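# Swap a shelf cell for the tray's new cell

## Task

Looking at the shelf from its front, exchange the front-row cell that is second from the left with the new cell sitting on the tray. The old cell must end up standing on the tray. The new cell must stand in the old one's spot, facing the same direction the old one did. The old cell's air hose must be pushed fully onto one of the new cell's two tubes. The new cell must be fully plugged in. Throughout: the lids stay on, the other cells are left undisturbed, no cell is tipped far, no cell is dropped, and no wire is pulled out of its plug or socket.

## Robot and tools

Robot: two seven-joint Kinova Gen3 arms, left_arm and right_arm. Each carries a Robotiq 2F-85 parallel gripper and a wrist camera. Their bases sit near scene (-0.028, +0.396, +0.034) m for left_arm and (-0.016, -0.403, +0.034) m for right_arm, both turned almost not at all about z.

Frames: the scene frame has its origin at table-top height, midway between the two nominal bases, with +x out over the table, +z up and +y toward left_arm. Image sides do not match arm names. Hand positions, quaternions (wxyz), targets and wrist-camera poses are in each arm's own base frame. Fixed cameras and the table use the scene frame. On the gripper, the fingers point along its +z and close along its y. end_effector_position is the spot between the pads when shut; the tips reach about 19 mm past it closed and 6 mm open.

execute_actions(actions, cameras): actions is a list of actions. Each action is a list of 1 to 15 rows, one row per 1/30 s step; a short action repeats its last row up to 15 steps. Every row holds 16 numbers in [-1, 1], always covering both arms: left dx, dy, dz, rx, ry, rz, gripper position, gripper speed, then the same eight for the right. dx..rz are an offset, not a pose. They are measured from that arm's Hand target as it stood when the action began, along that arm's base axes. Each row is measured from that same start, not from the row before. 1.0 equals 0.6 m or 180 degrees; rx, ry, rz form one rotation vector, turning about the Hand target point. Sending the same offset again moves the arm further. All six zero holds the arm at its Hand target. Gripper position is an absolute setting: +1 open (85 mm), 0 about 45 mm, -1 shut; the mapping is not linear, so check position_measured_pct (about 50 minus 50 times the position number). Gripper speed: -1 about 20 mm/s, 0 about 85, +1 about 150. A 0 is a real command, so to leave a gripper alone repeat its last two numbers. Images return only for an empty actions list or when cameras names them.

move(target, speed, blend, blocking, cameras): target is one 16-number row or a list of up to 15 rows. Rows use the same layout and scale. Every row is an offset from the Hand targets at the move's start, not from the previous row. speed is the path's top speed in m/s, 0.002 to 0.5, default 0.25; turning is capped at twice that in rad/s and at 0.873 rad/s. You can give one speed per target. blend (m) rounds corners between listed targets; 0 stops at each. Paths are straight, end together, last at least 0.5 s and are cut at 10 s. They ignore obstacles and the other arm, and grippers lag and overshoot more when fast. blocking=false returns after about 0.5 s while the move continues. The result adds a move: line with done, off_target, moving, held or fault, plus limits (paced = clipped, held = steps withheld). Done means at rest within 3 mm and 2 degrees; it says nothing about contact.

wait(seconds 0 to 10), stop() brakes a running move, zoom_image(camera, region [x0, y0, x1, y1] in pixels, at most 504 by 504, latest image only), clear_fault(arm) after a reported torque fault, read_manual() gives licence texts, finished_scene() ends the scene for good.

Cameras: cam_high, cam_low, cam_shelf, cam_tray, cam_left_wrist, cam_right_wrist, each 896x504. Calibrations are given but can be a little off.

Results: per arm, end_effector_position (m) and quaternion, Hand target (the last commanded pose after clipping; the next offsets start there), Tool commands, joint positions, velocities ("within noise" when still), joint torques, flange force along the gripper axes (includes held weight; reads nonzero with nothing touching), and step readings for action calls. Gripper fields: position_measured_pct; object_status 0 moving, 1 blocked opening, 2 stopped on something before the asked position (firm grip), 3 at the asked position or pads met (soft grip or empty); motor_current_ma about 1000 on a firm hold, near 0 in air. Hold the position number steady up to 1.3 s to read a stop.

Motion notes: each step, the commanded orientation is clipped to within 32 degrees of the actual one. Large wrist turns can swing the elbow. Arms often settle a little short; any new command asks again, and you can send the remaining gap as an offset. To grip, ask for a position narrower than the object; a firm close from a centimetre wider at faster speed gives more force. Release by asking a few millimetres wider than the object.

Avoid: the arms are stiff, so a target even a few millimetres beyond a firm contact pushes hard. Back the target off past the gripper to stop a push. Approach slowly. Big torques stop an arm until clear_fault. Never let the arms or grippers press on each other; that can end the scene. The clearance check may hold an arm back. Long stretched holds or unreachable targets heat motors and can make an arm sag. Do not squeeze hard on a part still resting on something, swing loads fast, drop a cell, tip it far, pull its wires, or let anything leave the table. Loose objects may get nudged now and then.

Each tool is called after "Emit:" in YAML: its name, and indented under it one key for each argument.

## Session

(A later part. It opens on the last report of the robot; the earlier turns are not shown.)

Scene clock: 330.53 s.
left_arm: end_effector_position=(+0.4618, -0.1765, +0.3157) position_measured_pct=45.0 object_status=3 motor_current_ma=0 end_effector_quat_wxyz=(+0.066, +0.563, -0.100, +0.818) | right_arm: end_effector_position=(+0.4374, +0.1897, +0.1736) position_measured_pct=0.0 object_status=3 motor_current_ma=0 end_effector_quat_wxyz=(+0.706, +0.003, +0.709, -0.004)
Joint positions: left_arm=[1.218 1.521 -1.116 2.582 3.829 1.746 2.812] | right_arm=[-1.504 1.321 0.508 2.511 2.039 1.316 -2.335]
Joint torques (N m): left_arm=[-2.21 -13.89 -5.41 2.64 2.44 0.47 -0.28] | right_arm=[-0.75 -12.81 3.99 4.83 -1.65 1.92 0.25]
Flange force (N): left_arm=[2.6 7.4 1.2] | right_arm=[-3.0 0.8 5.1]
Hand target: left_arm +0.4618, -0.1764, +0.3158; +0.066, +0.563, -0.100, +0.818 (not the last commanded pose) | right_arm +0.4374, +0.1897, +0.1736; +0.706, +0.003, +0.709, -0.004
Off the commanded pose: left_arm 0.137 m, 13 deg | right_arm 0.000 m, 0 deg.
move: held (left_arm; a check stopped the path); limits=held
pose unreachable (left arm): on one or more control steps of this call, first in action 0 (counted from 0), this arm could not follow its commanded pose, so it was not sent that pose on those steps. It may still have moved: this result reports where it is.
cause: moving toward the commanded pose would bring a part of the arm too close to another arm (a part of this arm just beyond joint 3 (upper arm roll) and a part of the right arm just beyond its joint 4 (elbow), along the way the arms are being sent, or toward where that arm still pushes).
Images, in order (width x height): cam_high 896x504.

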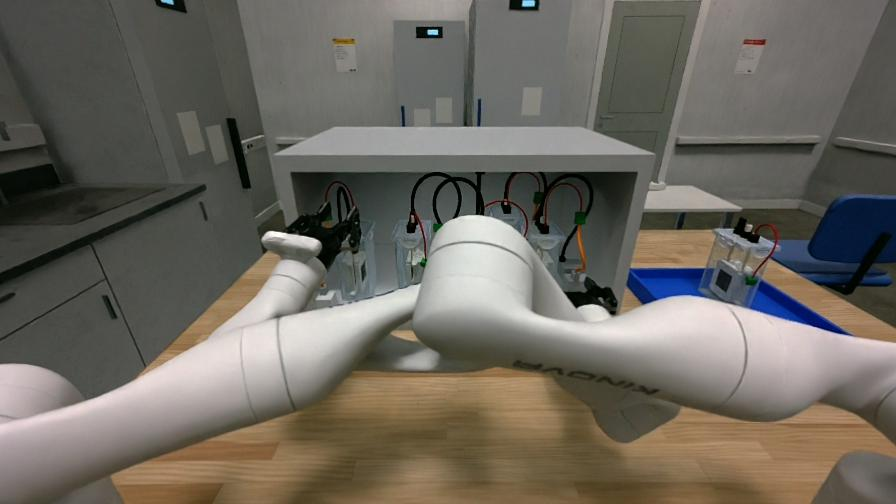

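Emit:
move:
  target: [0,0,0,0,0,0,0.1,0,0,0.03,0.13,0,0.25,0,1,0]
  speed: 0.2

Emit:
move:
  target: [0,0,0,0,0,0,0.1,0,0,-0.05,0.05,0,0.22,0,1,0]
  speed: 0.2
  cameras: ["cam_high"]

Scene clock: 335.50 s.
left_arm: end_effector_position=(+0.4618, -0.1764, +0.3158) position_measured_pct=45.0 object_status=3 motor_current_ma=0 end_effector_quat_wxyz=(+0.066, +0.563, -0.100, +0.818) | right_arm: end_effector_position=(+0.4374, +0.2077, +0.2516) position_measured_pct=0.0 object_status=3 motor_current_ma=0 end_effector_quat_wxyz=(+0.381, +0.002, +0.925, -0.004)
Joint positions: left_arm=[1.218 1.521 -1.116 2.582 3.829 1.746 2.812] | right_arm=[-1.842 0.699 1.562 2.197 2.023 -0.339 -1.162]
Joint torques (N m): left_arm=[-2.23 -13.9 -5.42 2.58 2.41 0.44 -0.29] | right_arm=[-0.76 -7.86 4.16 -6.06 0.06 1.67 0.24]
Flange force (N): left_arm=[2.5 7.3 0.9] | right_arm=[-4.9 -0.1 -4.6]
Hand target: left_arm +0.4618, -0.1764, +0.3158; +0.066, +0.563, -0.100, +0.818 | right_arm +0.4374, +0.2077, +0.2516; +0.381, +0.002, +0.925, -0.004
Off the commanded pose: left_arm 0.000 m, 0 deg | right_arm 0.000 m, 0 deg.
move: done

Scene clock: 337.63 s.
left_arm: end_effector_position=(+0.4618, -0.1764, +0.3158) position_measured_pct=45.0 object_status=3 motor_current_ma=0 end_effector_quat_wxyz=(+0.066, +0.563, -0.100, +0.818) | right_arm: end_effector_position=(+0.4374, +0.1777, +0.2816) position_measured_pct=0.0 object_status=3 motor_current_ma=0 end_effector_quat_wxyz=(+0.045, +0.000, +0.999, -0.005)
Joint positions: left_arm=[1.218 1.521 -1.116 2.582 3.829 1.746 2.812] | right_arm=[-1.225 0.705 1.416 1.53 2.435 -1.412 -1.368]
Joint torques (N m): left_arm=[-2.22 -13.9 -5.46 2.64 2.44 0.44 -0.31] | right_arm=[-0.77 -13.11 4.23 -6.09 0.29 -0.02 0.23]
Flange force (N): left_arm=[2.4 7.3 1.0] | right_arm=[-1.7 -0.2 -3.2]
Hand target: left_arm +0.4618, -0.1764, +0.3158; +0.066, +0.563, -0.100, +0.818 | right_arm +0.4374, +0.1777, +0.2816; +0.045, +0.000, +0.999, -0.005
Off the commanded pose: left_arm 0.000 m, 0 deg | right_arm 0.000 m, 0 deg.
move: done
Images, in order (width x height): cam_high 896x504.

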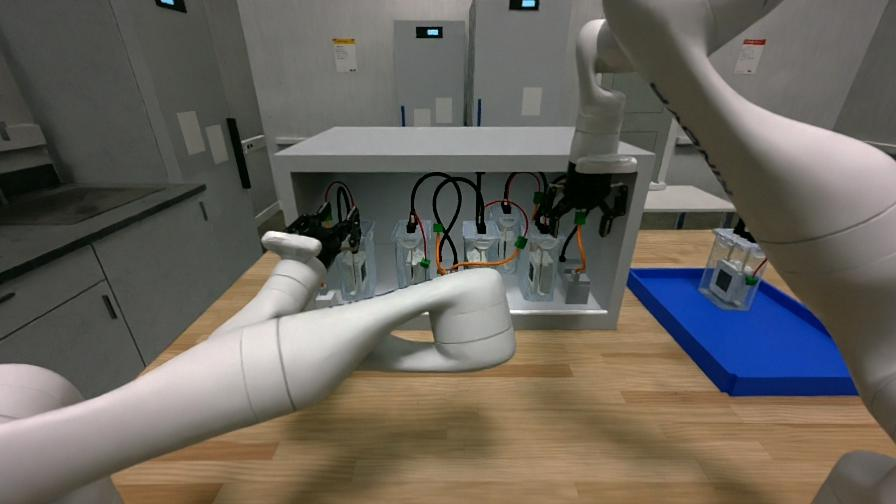

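Emit:
move:
  target: [-0.065,-0.02,0.117,0.0255,0.306,0.0375,0.1,0,0,0,0,0,0,0,1,0]
  speed: 0.2

Emit:
move:
  target: [0,-0.02,0.03,0.0255,0.306,0.0375,0.1,0,0,0,0,0,0,0,1,0]
  speed: 0.2
  cameras: ["cam_high"]

Scene clock: 344.33 s.
left_arm: end_effector_position=(+0.4228, -0.1884, +0.3860) position_measured_pct=45.0 object_status=3 motor_current_ma=0 end_effector_quat_wxyz=(+0.036, +0.884, -0.057, +0.463) | right_arm: end_effector_position=(+0.4375, +0.1777, +0.2816) position_measured_pct=0.0 object_status=3 motor_current_ma=0 end_effector_quat_wxyz=(+0.045, +0.000, +0.999, -0.005)
Joint positions: left_arm=[2.463 0.319 -2.093 2.134 3.117 -0.235 1.949] | right_arm=[-1.225 0.705 1.416 1.53 2.435 -1.412 -1.368]
Joint torques (N m): left_arm=[-2.18 0.61 -1.82 -9.98 -0.24 2.13 -0.25] | right_arm=[-0.72 -13.13 4.18 -6.1 0.31 -0.01 0.26]
Flange force (N): left_arm=[-0.1 -12.7 -20.8] | right_arm=[-1.4 -0.1 -3.2]
Hand target: left_arm +0.4228, -0.1884, +0.3860; +0.036, +0.884, -0.057, +0.463 | right_arm +0.4375, +0.1777, +0.2816; +0.045, +0.000, +0.999, -0.005
Off the commanded pose: left_arm 0.000 m, 0 deg | right_arm 0.000 m, 0 deg.
move: done

Scene clock: 347.20 s.
left_arm: end_effector_position=(+0.4228, -0.2004, +0.4040) position_measured_pct=45.0 object_status=3 motor_current_ma=0 end_effector_quat_wxyz=(-0.002, +1.000, -0.002, +0.001) | right_arm: end_effector_position=(+0.4375, +0.1777, +0.2816) position_measured_pct=0.0 object_status=3 motor_current_ma=0 end_effector_quat_wxyz=(+0.045, +0.000, +0.999, -0.005)
Joint positions: left_arm=[0.941 0.53 -1.085 1.04 3.616 -1.805 1.605] | right_arm=[-1.225 0.705 1.416 1.53 2.435 -1.412 -1.368]
Joint torques (N m): left_arm=[-2.19 -15.6 -2.58 -7.55 -0.08 -0.11 -0.28] | right_arm=[-0.68 -13.09 4.17 -6.09 0.3 -0.02 0.25]
Flange force (N): left_arm=[-8.8 1.8 2.7] | right_arm=[-1.3 -0.1 -3.3]
Hand target: left_arm +0.4228, -0.2004, +0.4040; -0.002, +1.000, -0.002, +0.001 | right_arm +0.4375, +0.1777, +0.2816; +0.045, +0.000, +0.999, -0.005
Off the commanded pose: left_arm 0.000 m, 0 deg | right_arm 0.000 m, 0 deg.
move: done
Images, in order (width x height): cam_high 896x504.

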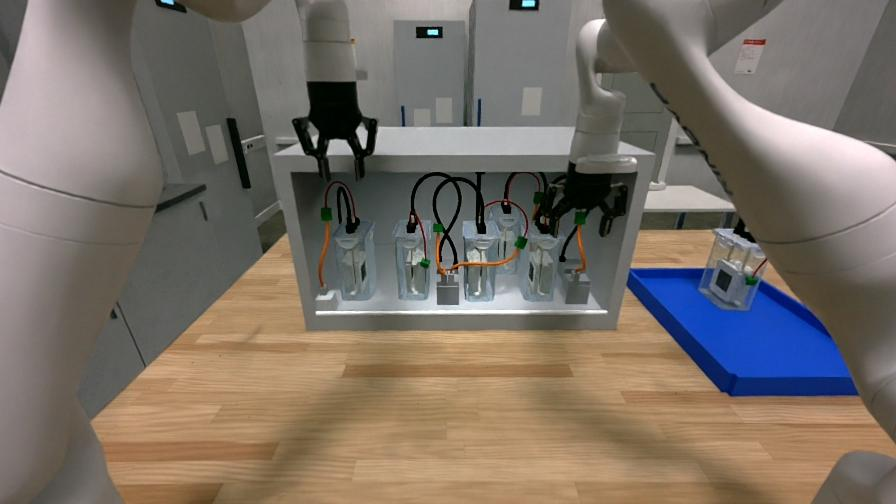

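Emit:
execute_actions:
  actions: []

Scene clock: 364.13 s.
left_arm: end_effector_position=(+0.4228, -0.2004, +0.4040) position_measured_pct=45.0 object_status=3 motor_current_ma=0 end_effector_quat_wxyz=(-0.002, +1.000, -0.002, +0.001) | right_arm: end_effector_position=(+0.4375, +0.1777, +0.2816) position_measured_pct=0.0 object_status=3 motor_current_ma=0 end_effector_quat_wxyz=(+0.045, +0.000, +0.999, -0.005)
Joint positions: left_arm=[0.941 0.53 -1.085 1.04 3.616 -1.805 1.605] | right_arm=[-1.225 0.705 1.416 1.53 2.435 -1.412 -1.368]
Joint velocities: within noise
Joint torques (N m): left_arm=[-2.17 -15.7 -2.53 -7.55 -0.09 -0.1 -0.3] | right_arm=[-0.75 -13.13 4.22 -6.11 0.29 0 0.21]
Flange force (N): left_arm=[-8.6 1.9 2.7] | right_arm=[-1.6 -0.2 -3.1]
Hand target: left_arm +0.4228, -0.2004, +0.4040; -0.002, +1.000, -0.002, +0.001 | right_arm +0.4375, +0.1777, +0.2816; +0.045, +0.000, +0.999, -0.005
Tool commands: left_gripper/position=+0.1 left_gripper/speed=+0.0 right_gripper/position=+1.0 right_gripper/speed=+0.0
Off the commanded pose: left_arm 0.000 m, 0 deg | right_arm 0.000 m, 0 deg.
camera_calibration:
cam_left_wrist: T_world_to_cam=[[0.0306899, -0.999445, 0.0129432, -0.224993], [-0.999484, -0.0305628, 0.00990772, 0.469332], [-0.00950664, -0.0132406, -0.999867, 0.549214], [0, 0, 0, 1]] pos_world=[0.481215, -0.203252, 0.547403]
cam_right_wrist: T_world_to_cam=[[-0.0047554, 0.999967, 0.0065866, -0.180789], [0.996431, 0.00418329, 0.0843045, -0.404854], [0.0842742, 0.006964, -0.996418, 0.39114], [0, 0, 0, 1]] pos_world=[0.369587, 0.179753, 0.425061]

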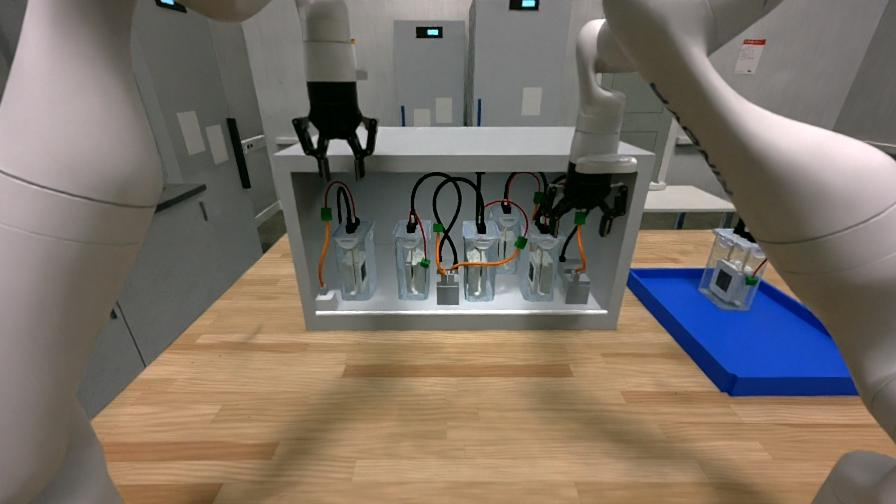

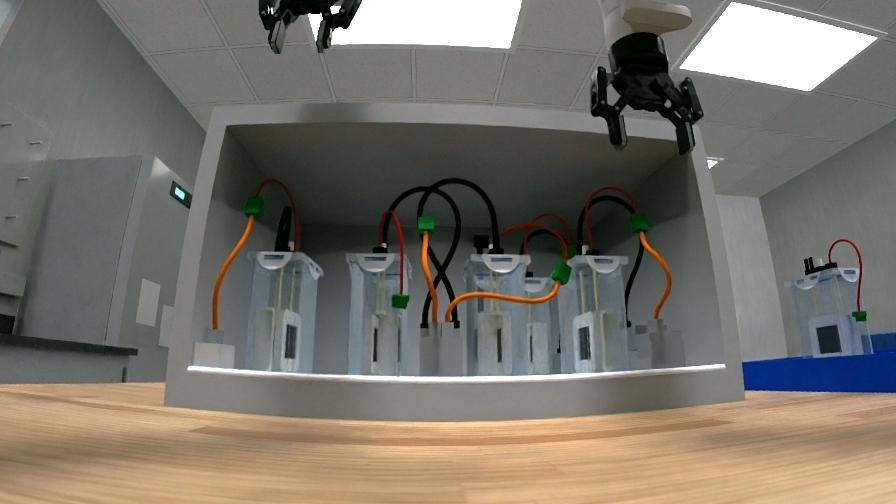

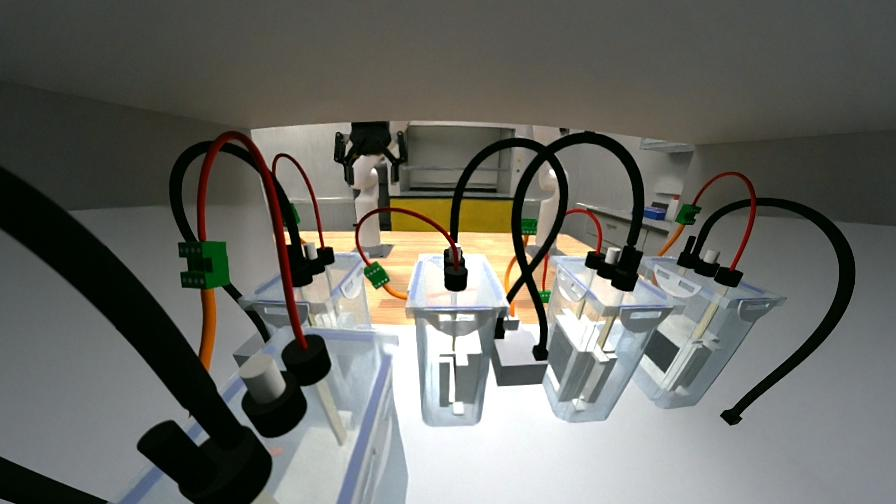

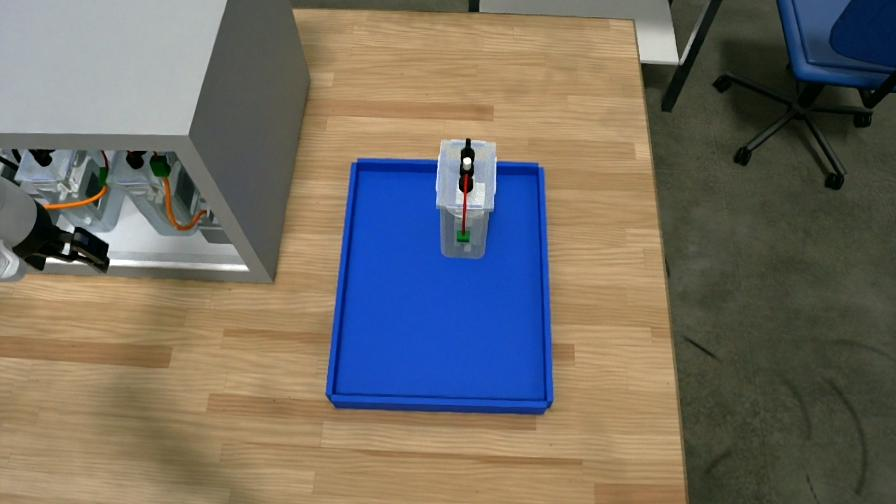

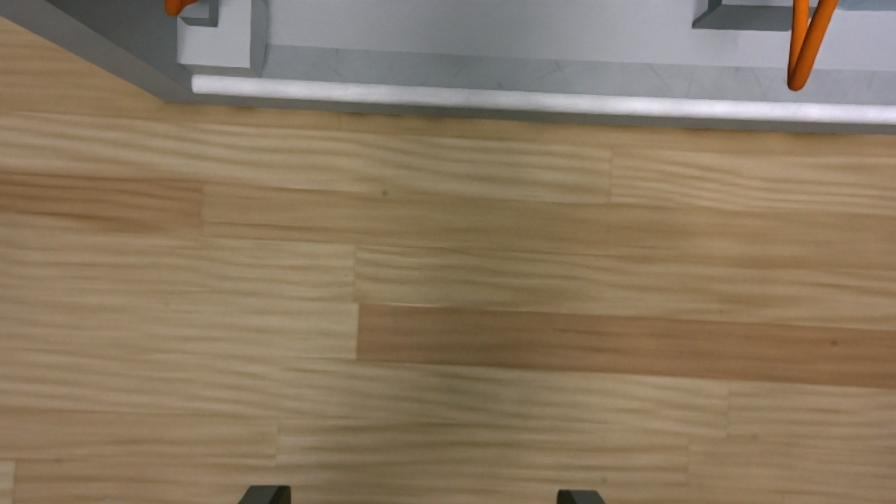

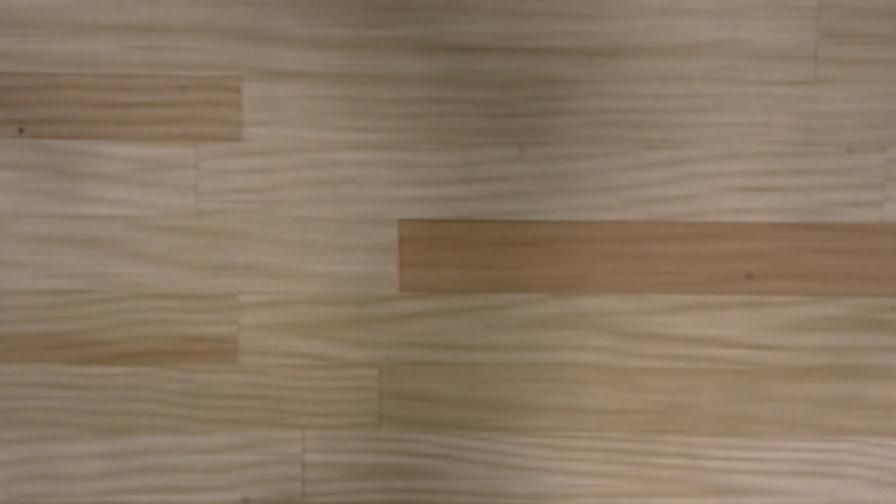

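Emit:
move:
  target:
    - [0,0,0,0,0,0,0.1,0,0.1,0.2,0.08,0,-0.25,0,1,0]
    - [0,0,0,0,0,0,0.1,0,0.133,0.372,-0.026,0,-0.471,0,1,0]
  speed: 0.2
  blend: 0.03
  cameras: ["cam_high","cam_low"]

Scene clock: 377.80 s.
left_arm: end_effector_position=(+0.4228, -0.2004, +0.4040) position_measured_pct=45.0 object_status=3 motor_current_ma=0 end_effector_quat_wxyz=(-0.002, +1.000, -0.002, +0.001) | right_arm: end_effector_position=(+0.5173, +0.4008, +0.2660) position_measured_pct=0.0 object_status=3 motor_current_ma=0 end_effector_quat_wxyz=(+0.707, +0.003, +0.707, -0.003)
Joint positions: left_arm=[0.941 0.53 -1.085 1.04 3.616 -1.805 1.605] | right_arm=[-1.845 1.459 1.343 1.869 1.599 0.248 -1.557]
Joint torques (N m): left_arm=[-2.2 -15.8 -2.58 -7.56 -0.13 -0.16 -0.28] | right_arm=[-0.75 -15.78 9.24 0.18 0.36 2.77 0.25]
Flange force (N): left_arm=[-8.5 2.0 2.9] | right_arm=no reading
Hand target: left_arm +0.4228, -0.2004, +0.4040; -0.002, +1.000, -0.002, +0.001 | right_arm +0.5172, +0.4009, +0.2660; +0.707, +0.003, +0.707, -0.004
Off the commanded pose: left_arm 0.000 m, 0 deg | right_arm 0.000 m, 0 deg.
move: done
Images, in order (width x height): cam_high 896x504, cam_low 896x504.

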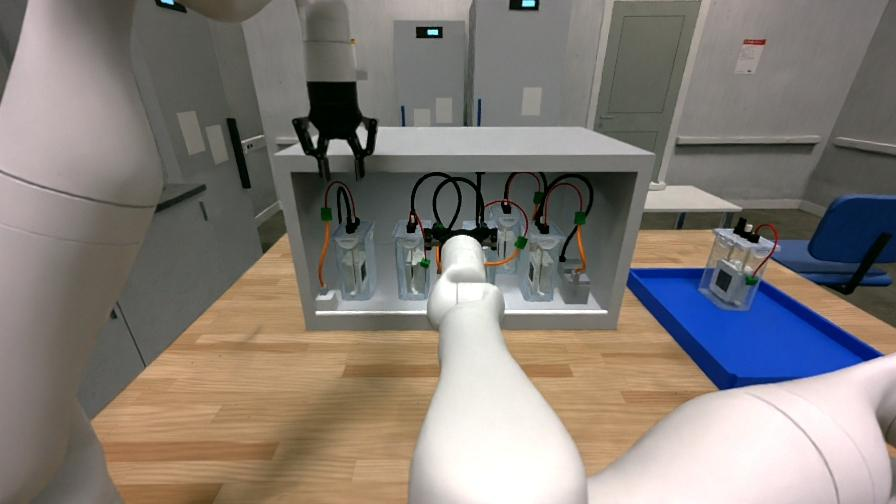

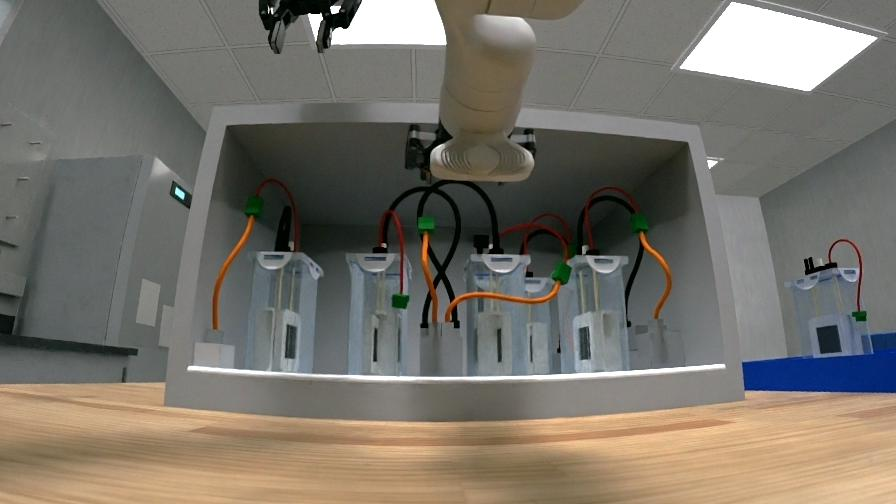

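Emit:
move:
  target:
    - [0,0,0,0,0,0,0.1,0,-0.015,0.1893,-0.14,0,0,0,1,0]
  speed: 0.15
  cameras: ["cam_high","cam_low"]

Scene clock: 381.37 s.
left_arm: end_effector_position=(+0.4228, -0.2004, +0.4040) position_measured_pct=45.0 object_status=3 motor_current_ma=0 end_effector_quat_wxyz=(-0.002, +1.000, -0.002, +0.001) | right_arm: end_effector_position=(+0.5083, +0.5144, +0.1820) position_measured_pct=0.0 object_status=3 motor_current_ma=0 end_effector_quat_wxyz=(+0.707, +0.003, +0.707, -0.004)
Joint positions: left_arm=[0.941 0.53 -1.085 1.04 3.616 -1.805 1.605] | right_arm=[-1.747 1.467 1.023 1.441 1.069 0.645 -0.979]
Joint torques (N m): left_arm=[-2.28 -15.65 -2.59 -7.58 -0.1 -0.13 -0.34] | right_arm=[-0.74 -20.08 8.78 -0.76 1.27 2.29 0.23]
Flange force (N): left_arm=[-9.1 2.0 3.0] | right_arm=[-1.2 1.3 2.8]
Hand target: left_arm +0.4228, -0.2004, +0.4040; -0.002, +1.000, -0.002, +0.001 | right_arm +0.5082, +0.5145, +0.1820; +0.707, +0.003, +0.707, -0.004
Off the commanded pose: left_arm 0.000 m, 0 deg | right_arm 0.000 m, 0 deg.
move: done
Images, in order (width x height): cam_high 896x504, cam_low 896x504.

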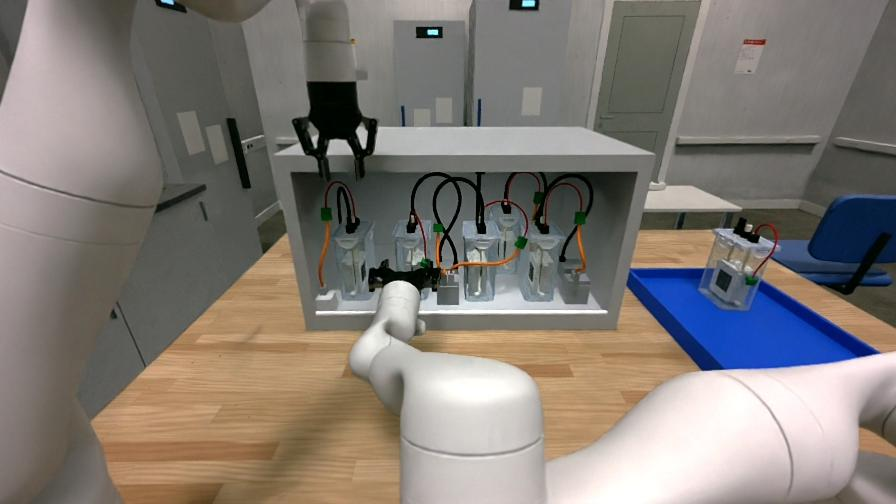

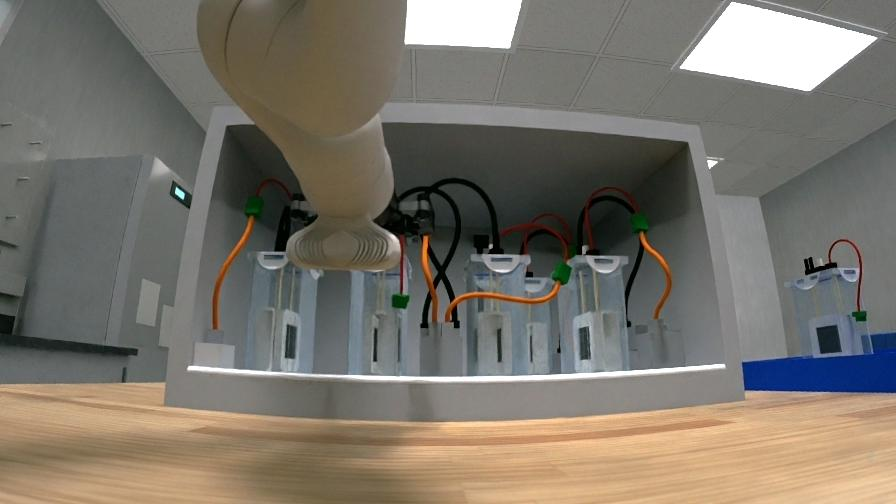

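Emit:
move:
  target:
    - [0,0,0,0,0,0,0.1,0,0,0,-0.162,0,0,0,1,0]
  speed: 0.12
  cameras: ["cam_high","cam_low","cam_shelf","cam_right_wrist"]

Scene clock: 383.87 s.
left_arm: end_effector_position=(+0.4228, -0.2004, +0.4040) position_measured_pct=45.0 object_status=3 motor_current_ma=0 end_effector_quat_wxyz=(-0.002, +1.000, -0.002, +0.001) | right_arm: end_effector_position=(+0.5082, +0.5145, +0.0849) position_measured_pct=0.0 object_status=3 motor_current_ma=0 end_effector_quat_wxyz=(+0.707, +0.003, +0.707, -0.003)
Joint positions: left_arm=[0.941 0.53 -1.085 1.04 3.616 -1.805 1.605] | right_arm=[-1.715 1.644 0.963 1.327 1.013 0.712 -1.059]
Joint torques (N m): left_arm=[-2.27 -15.73 -2.5 -7.57 -0.12 -0.17 -0.3] | right_arm=[-0.73 -20.38 8.35 0.55 1.24 2.39 0.26]
Flange force (N): left_arm=[-9.0 1.9 3.1] | right_arm=[-0.8 1.9 3.1]
Hand target: left_arm +0.4228, -0.2004, +0.4040; -0.002, +1.000, -0.002, +0.001 | right_arm +0.5082, +0.5145, +0.0848; +0.707, +0.003, +0.707, -0.004
Off the commanded pose: left_arm 0.000 m, 0 deg | right_arm 0.000 m, 0 deg.
move: done
camera_calibration:
cam_right_wrist: T_world_to_cam=[[-0.00699106, 0.999967, -0.00403617, -0.513902], [0.00670257, 0.00408303, 0.999969, -0.03485], [0.999953, 0.0069638, -0.0067309, -0.362607], [0, 0, 0, 1]] pos_world=[0.359231, 0.516553, 0.030334]
Images, in order (width x height): cam_high 896x504, cam_low 896x504, cam_shelf 896x504, cam_right_wrist 896x504.

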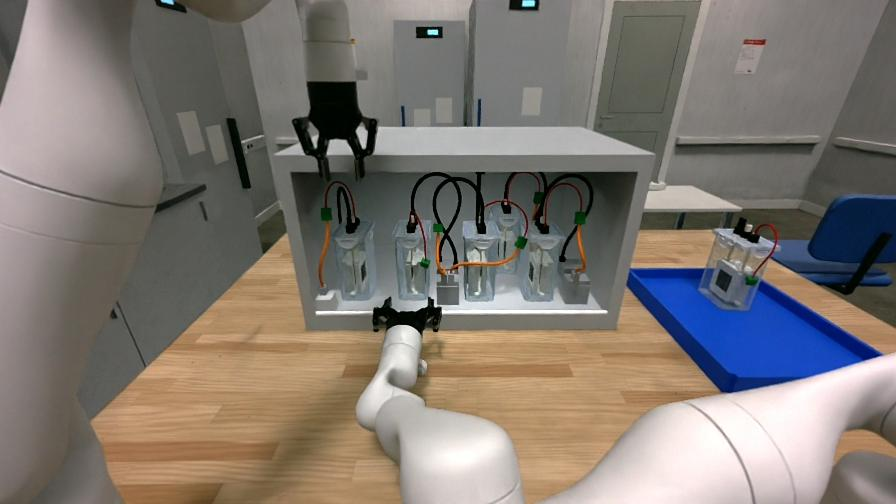

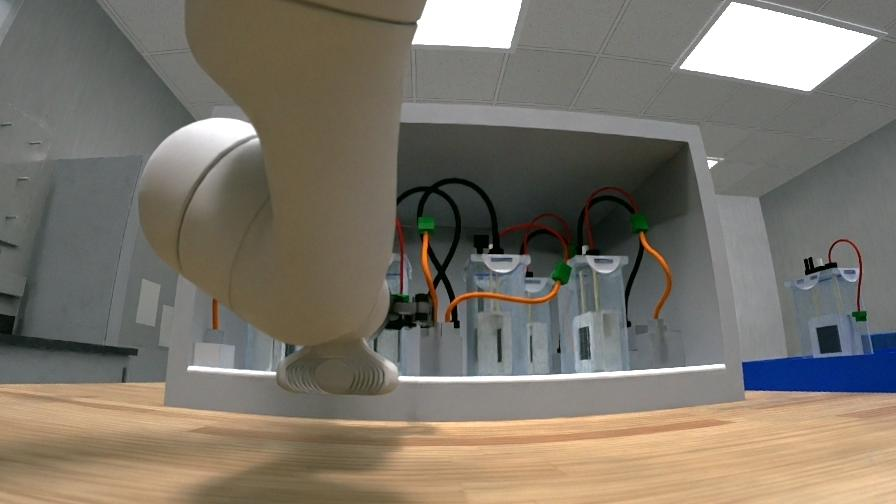

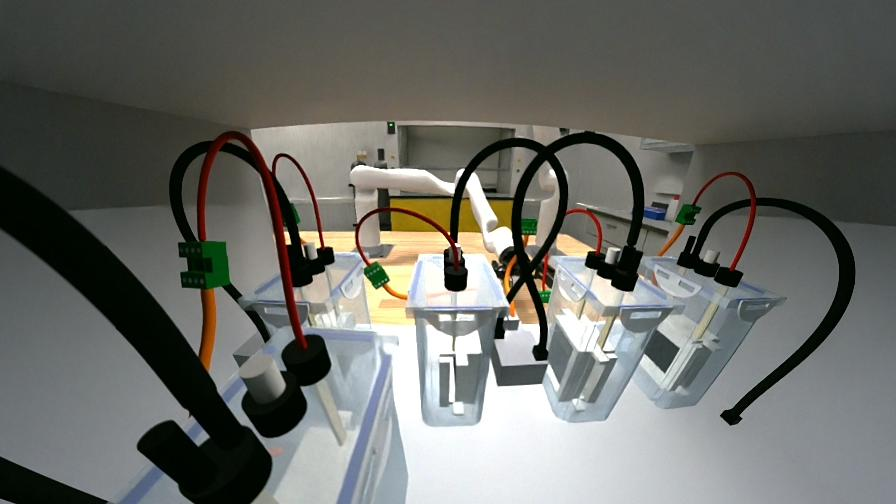

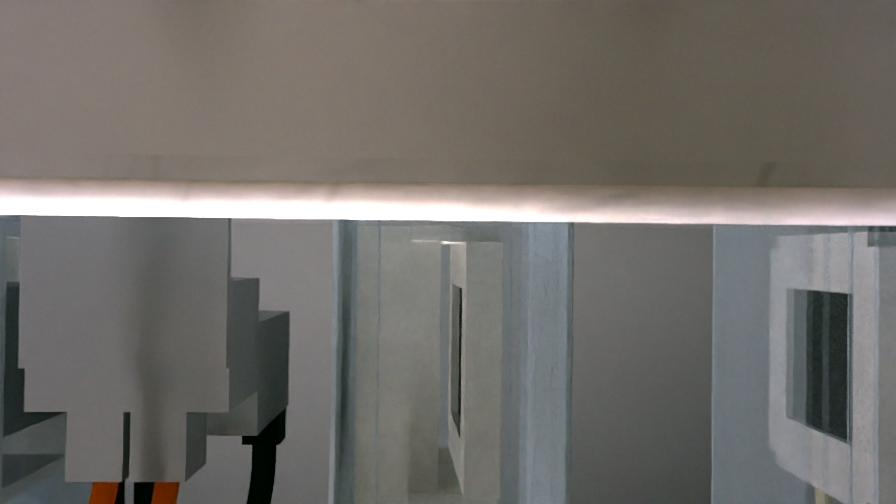

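Emit:
move:
  target:
    - [0,0,0,0,0,0,0.1,0,0.125,0.0112,0,0,0,0,1,0]
  speed: 0.1
  cameras: ["cam_high","cam_low","cam_shelf","cam_right_wrist"]

Scene clock: 394.00 s.
left_arm: end_effector_position=(+0.4228, -0.2004, +0.4040) position_measured_pct=45.0 object_status=3 motor_current_ma=0 end_effector_quat_wxyz=(-0.002, +1.000, -0.002, +0.001) | right_arm: end_effector_position=(+0.5832, +0.5212, +0.0849) position_measured_pct=0.0 object_status=3 motor_current_ma=0 end_effector_quat_wxyz=(+0.707, +0.003, +0.707, -0.004)
Joint positions: left_arm=[0.941 0.53 -1.085 1.04 3.616 -1.805 1.605] | right_arm=[-1.548 1.669 0.992 1.157 1.036 0.689 -1.006]
Joint torques (N m): left_arm=[-2.19 -15.69 -2.5 -7.59 -0.13 -0.16 -0.25] | right_arm=[-0.65 -22.14 8.11 -0.17 1.32 2.32 0.25]
Flange force (N): left_arm=[-8.8 1.7 3.1] | right_arm=[-0.5 1.6 3.2]
Hand target: left_arm +0.4228, -0.2004, +0.4040; -0.002, +1.000, -0.002, +0.001 | right_arm +0.5832, +0.5212, +0.0848; +0.707, +0.003, +0.707, -0.004
Off the commanded pose: left_arm 0.000 m, 0 deg | right_arm 0.000 m, 0 deg.
move: done
camera_calibration:
cam_right_wrist: T_world_to_cam=[[-0.00709128, 0.999966, -0.00423626, -0.520127], [0.00650064, 0.00428237, 0.99997, -0.0354966], [0.999954, 0.00706353, -0.00653078, -0.437709], [0, 0, 0, 1]] pos_world=[0.434231, 0.523353, 0.0304336]
Images, in order (width x height): cam_high 896x504, cam_low 896x504, cam_shelf 896x504, cam_right_wrist 896x504.

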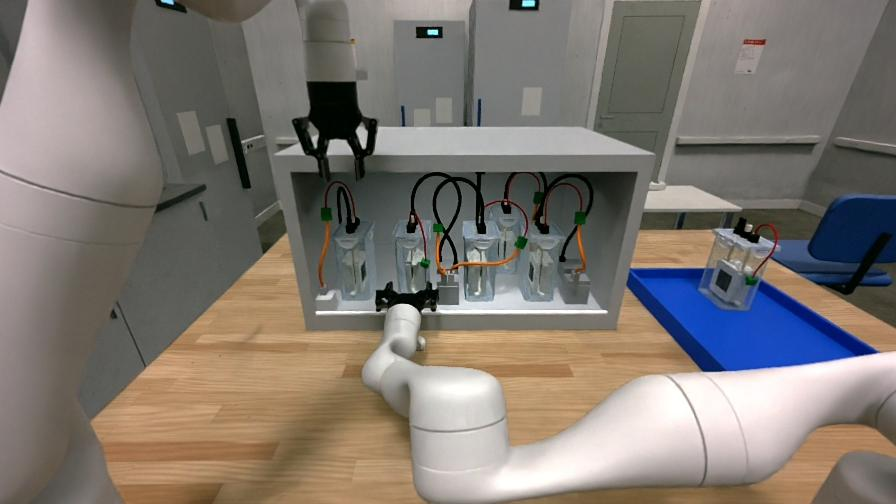

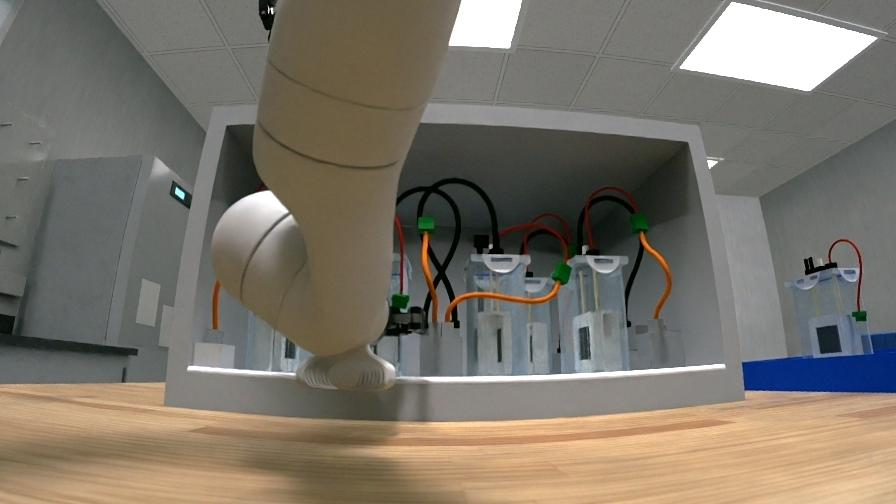

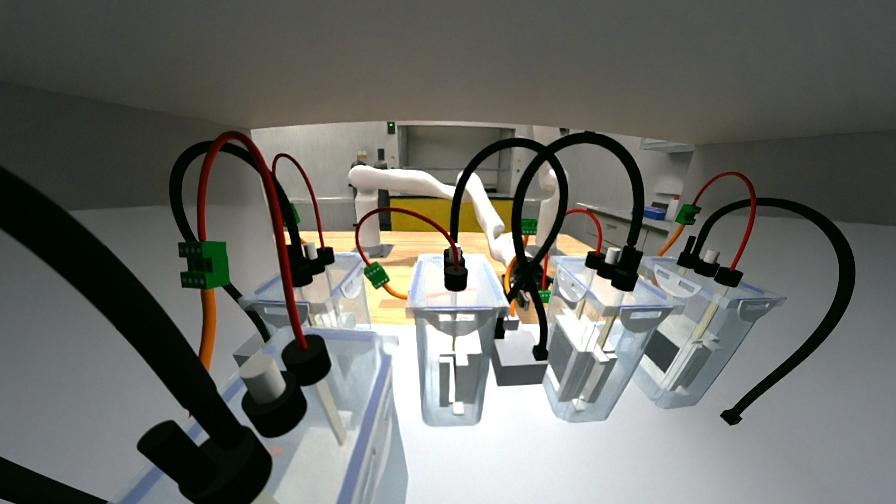

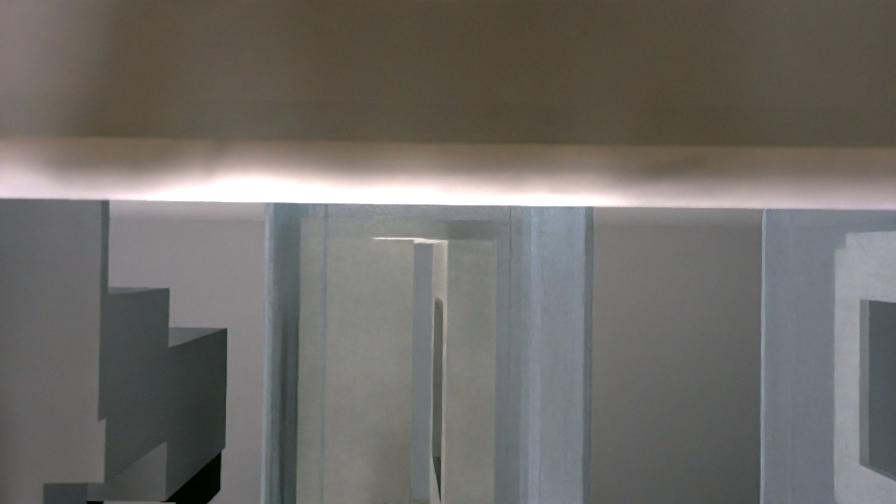

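Emit:
move:
  target:
    - [0,0,0,0,0,0,0.1,0,0.07,0.0,0,0,0,0,1,0]
  speed: 0.06
  cameras: ["cam_shelf","cam_right_wrist","cam_tray"]

Emit:
zoom_image:
  camera: "cam_shelf"
  region: [380, 230, 600, 440]

Scene clock: 408.23 s.
left_arm: end_effector_position=(+0.4228, -0.2004, +0.4040) position_measured_pct=45.0 object_status=3 motor_current_ma=0 end_effector_quat_wxyz=(-0.002, +1.000, -0.002, +0.001) | right_arm: end_effector_position=(+0.6252, +0.5212, +0.0849) position_measured_pct=0.0 object_status=3 motor_current_ma=0 end_effector_quat_wxyz=(+0.707, +0.003, +0.707, -0.004)
Joint positions: left_arm=[0.941 0.53 -1.085 1.04 3.616 -1.805 1.605] | right_arm=[-1.45 1.683 1.002 1.052 1.045 0.681 -0.969]
Joint torques (N m): left_arm=[-2.14 -15.7 -2.61 -7.63 -0.07 -0.1 -0.36] | right_arm=[-0.75 -23.19 7.75 -0.68 1.35 2.31 0.23]
Flange force (N): left_arm=[-8.7 1.9 2.9] | right_arm=[-0.4 1.2 3.4]
Hand target: left_arm +0.4228, -0.2004, +0.4040; -0.002, +1.000, -0.002, +0.001 | right_arm +0.6252, +0.5212, +0.0848; +0.707, +0.003, +0.707, -0.004
Off the commanded pose: left_arm 0.000 m, 0 deg | right_arm 0.000 m, 0 deg.
move: done
camera_calibration:
cam_right_wrist: T_world_to_cam=[[-0.00719169, 0.999965, -0.00423579, -0.519681], [0.0066002, 0.00428328, 0.999969, -0.0357173], [0.999952, 0.00716351, -0.00663077, -0.479756], [0, 0, 0, 1]] pos_world=[0.476231, 0.523253, 0.0303338]
Images, in order (width x height): cam_shelf 896x504, cam_tray 896x504, cam_right_wrist 896x504.

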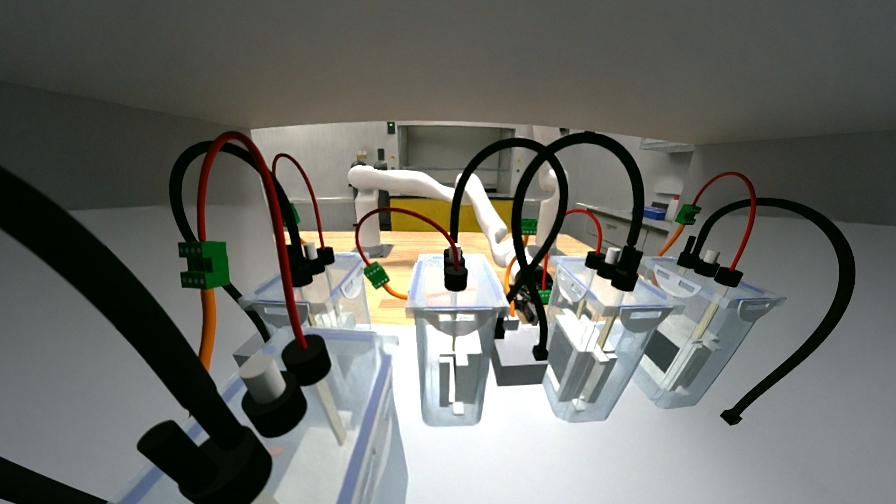

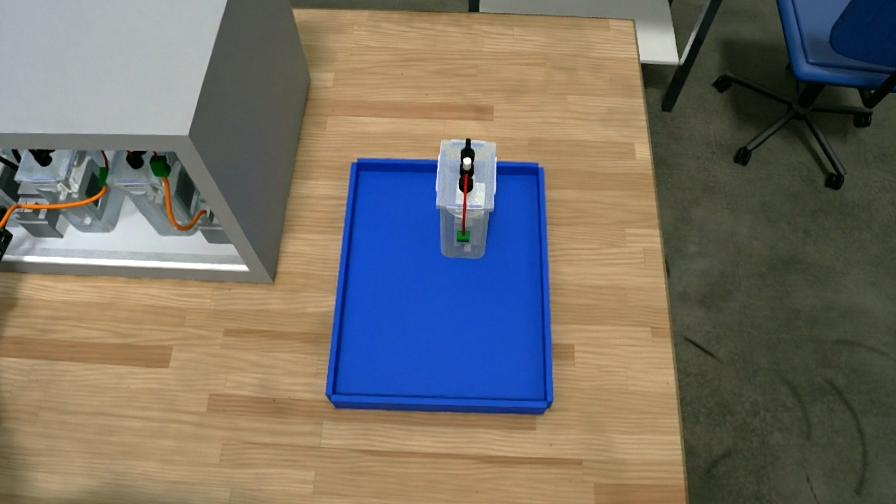

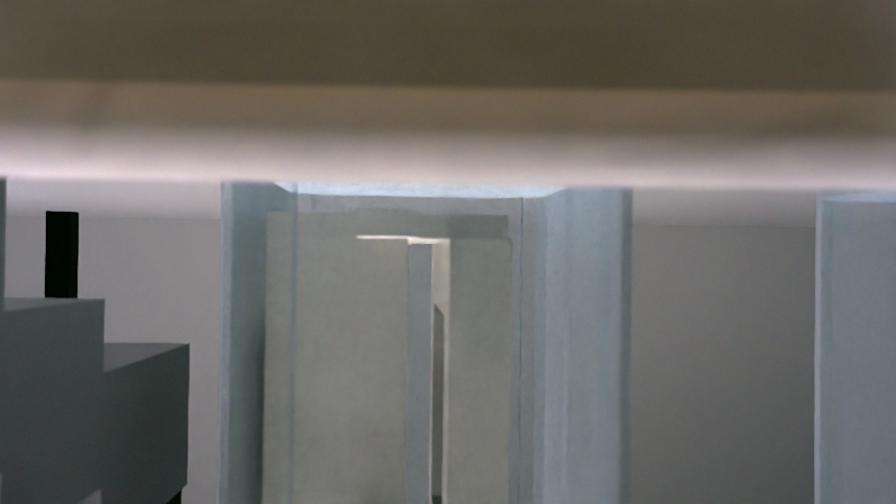

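Scaled by 2.291 from the camera's 896x504 image, which has a finer 1280x720 frame.

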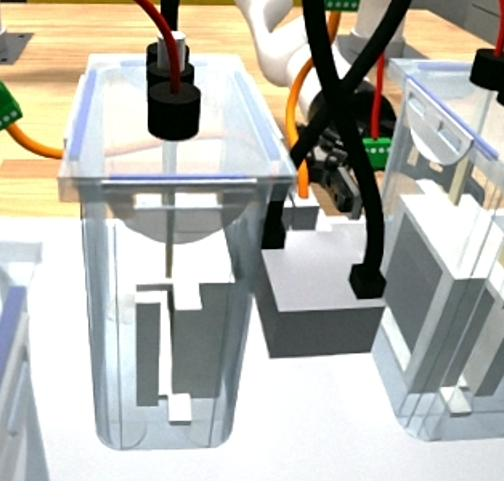

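Emit:
move:
  target:
    - [0,0,0,0,0,0,0.1,0,0.065,0.0,0,0,0,0,1,0]
  speed: 0.06
  cameras: ["cam_shelf","cam_right_wrist","cam_low"]

Emit:
zoom_image:
  camera: "cam_shelf"
  region: [380, 230, 600, 440]

Scene clock: 411.43 s.
left_arm: end_effector_position=(+0.4228, -0.2004, +0.4040) position_measured_pct=45.0 object_status=3 motor_current_ma=0 end_effector_quat_wxyz=(-0.002, +1.000, -0.002, +0.001) | right_arm: end_effector_position=(+0.6606, +0.5239, +0.0867) position_measured_pct=0.0 object_status=3 motor_current_ma=0 end_effector_quat_wxyz=(+0.709, +0.003, +0.705, -0.003)
Joint positions: left_arm=[0.941 0.53 -1.085 1.04 3.616 -1.805 1.605] | right_arm=[-1.359 1.695 1.001 0.933 1.046 0.695 -0.916]
Joint torques (N m): left_arm=[-2.23 -15.74 -2.52 -7.59 -0.09 -0.15 -0.25] | right_arm=[59.66 -39.19 34.27 -51.49 23.31 -39.42 -3.98]
Flange force (N): left_arm=[-8.9 1.8 3.1] | right_arm=[-38.9 -115.9 -293.1]
Hand target: left_arm +0.4228, -0.2004, +0.4040; -0.002, +1.000, -0.002, +0.001 | right_arm +0.6642, +0.5212, +0.0848; +0.707, +0.003, +0.707, -0.004
Off the commanded pose: left_arm 0.000 m, 0 deg | right_arm 0.005 m, 0 deg.
TORQUE WARNING: the torque sensor of joint 6 (wrist pitch) of the right arm reached its warning level (29.4 N m). A warning alone does not stop the arm.
move: off_target (right_arm)
camera_calibration:
cam_right_wrist: T_world_to_cam=[[-0.00826387, 0.999956, -0.00438389, -0.52136], [0.0000947502, 0.00438483, 0.99999, -0.03357], [0.999966, 0.00826337, -0.000130982, -0.516247], [0, 0, 0, 1]] pos_world=[0.511924, 0.52575, 0.0312165]
Images, in order (width x height): cam_low 896x504, cam_shelf 896x504, cam_right_wrist 896x504.

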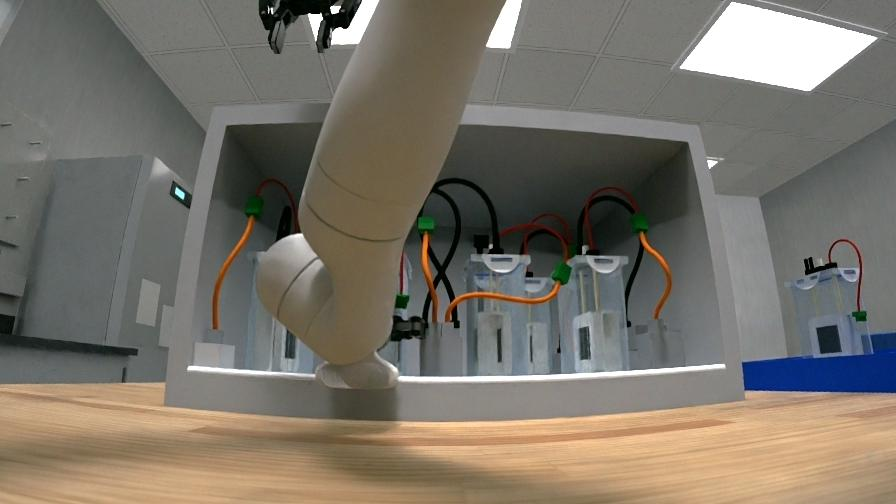

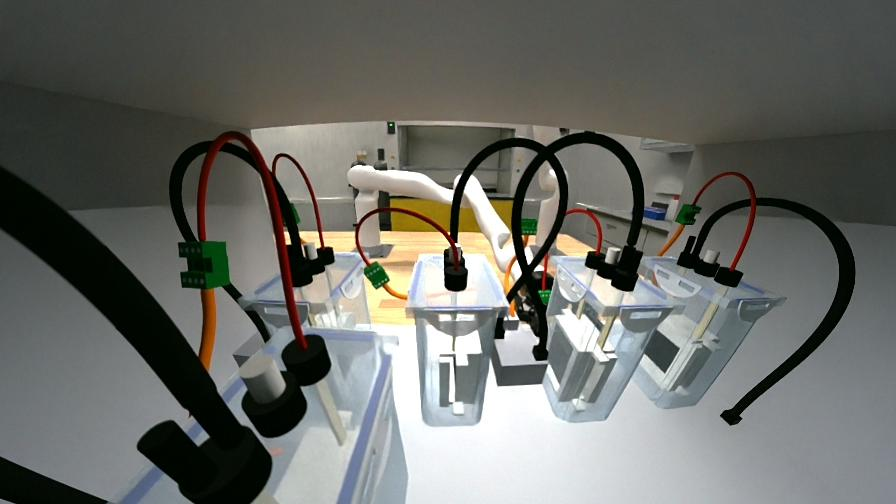

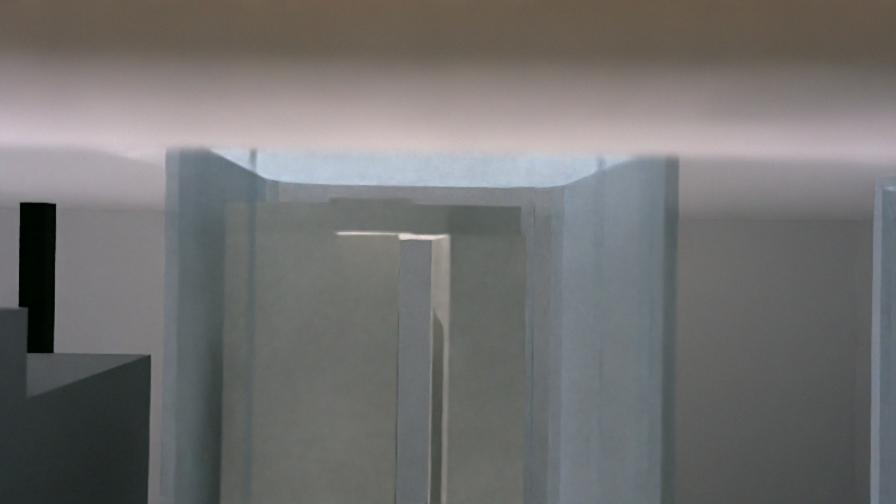

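Scaled by 2.291 from the camera's 896x504 image, which has a finer 1280x720 frame.

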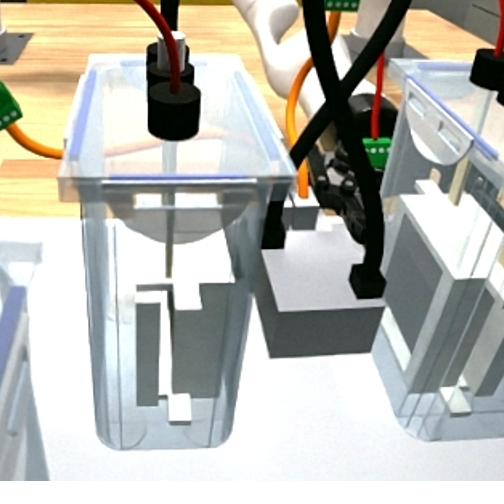

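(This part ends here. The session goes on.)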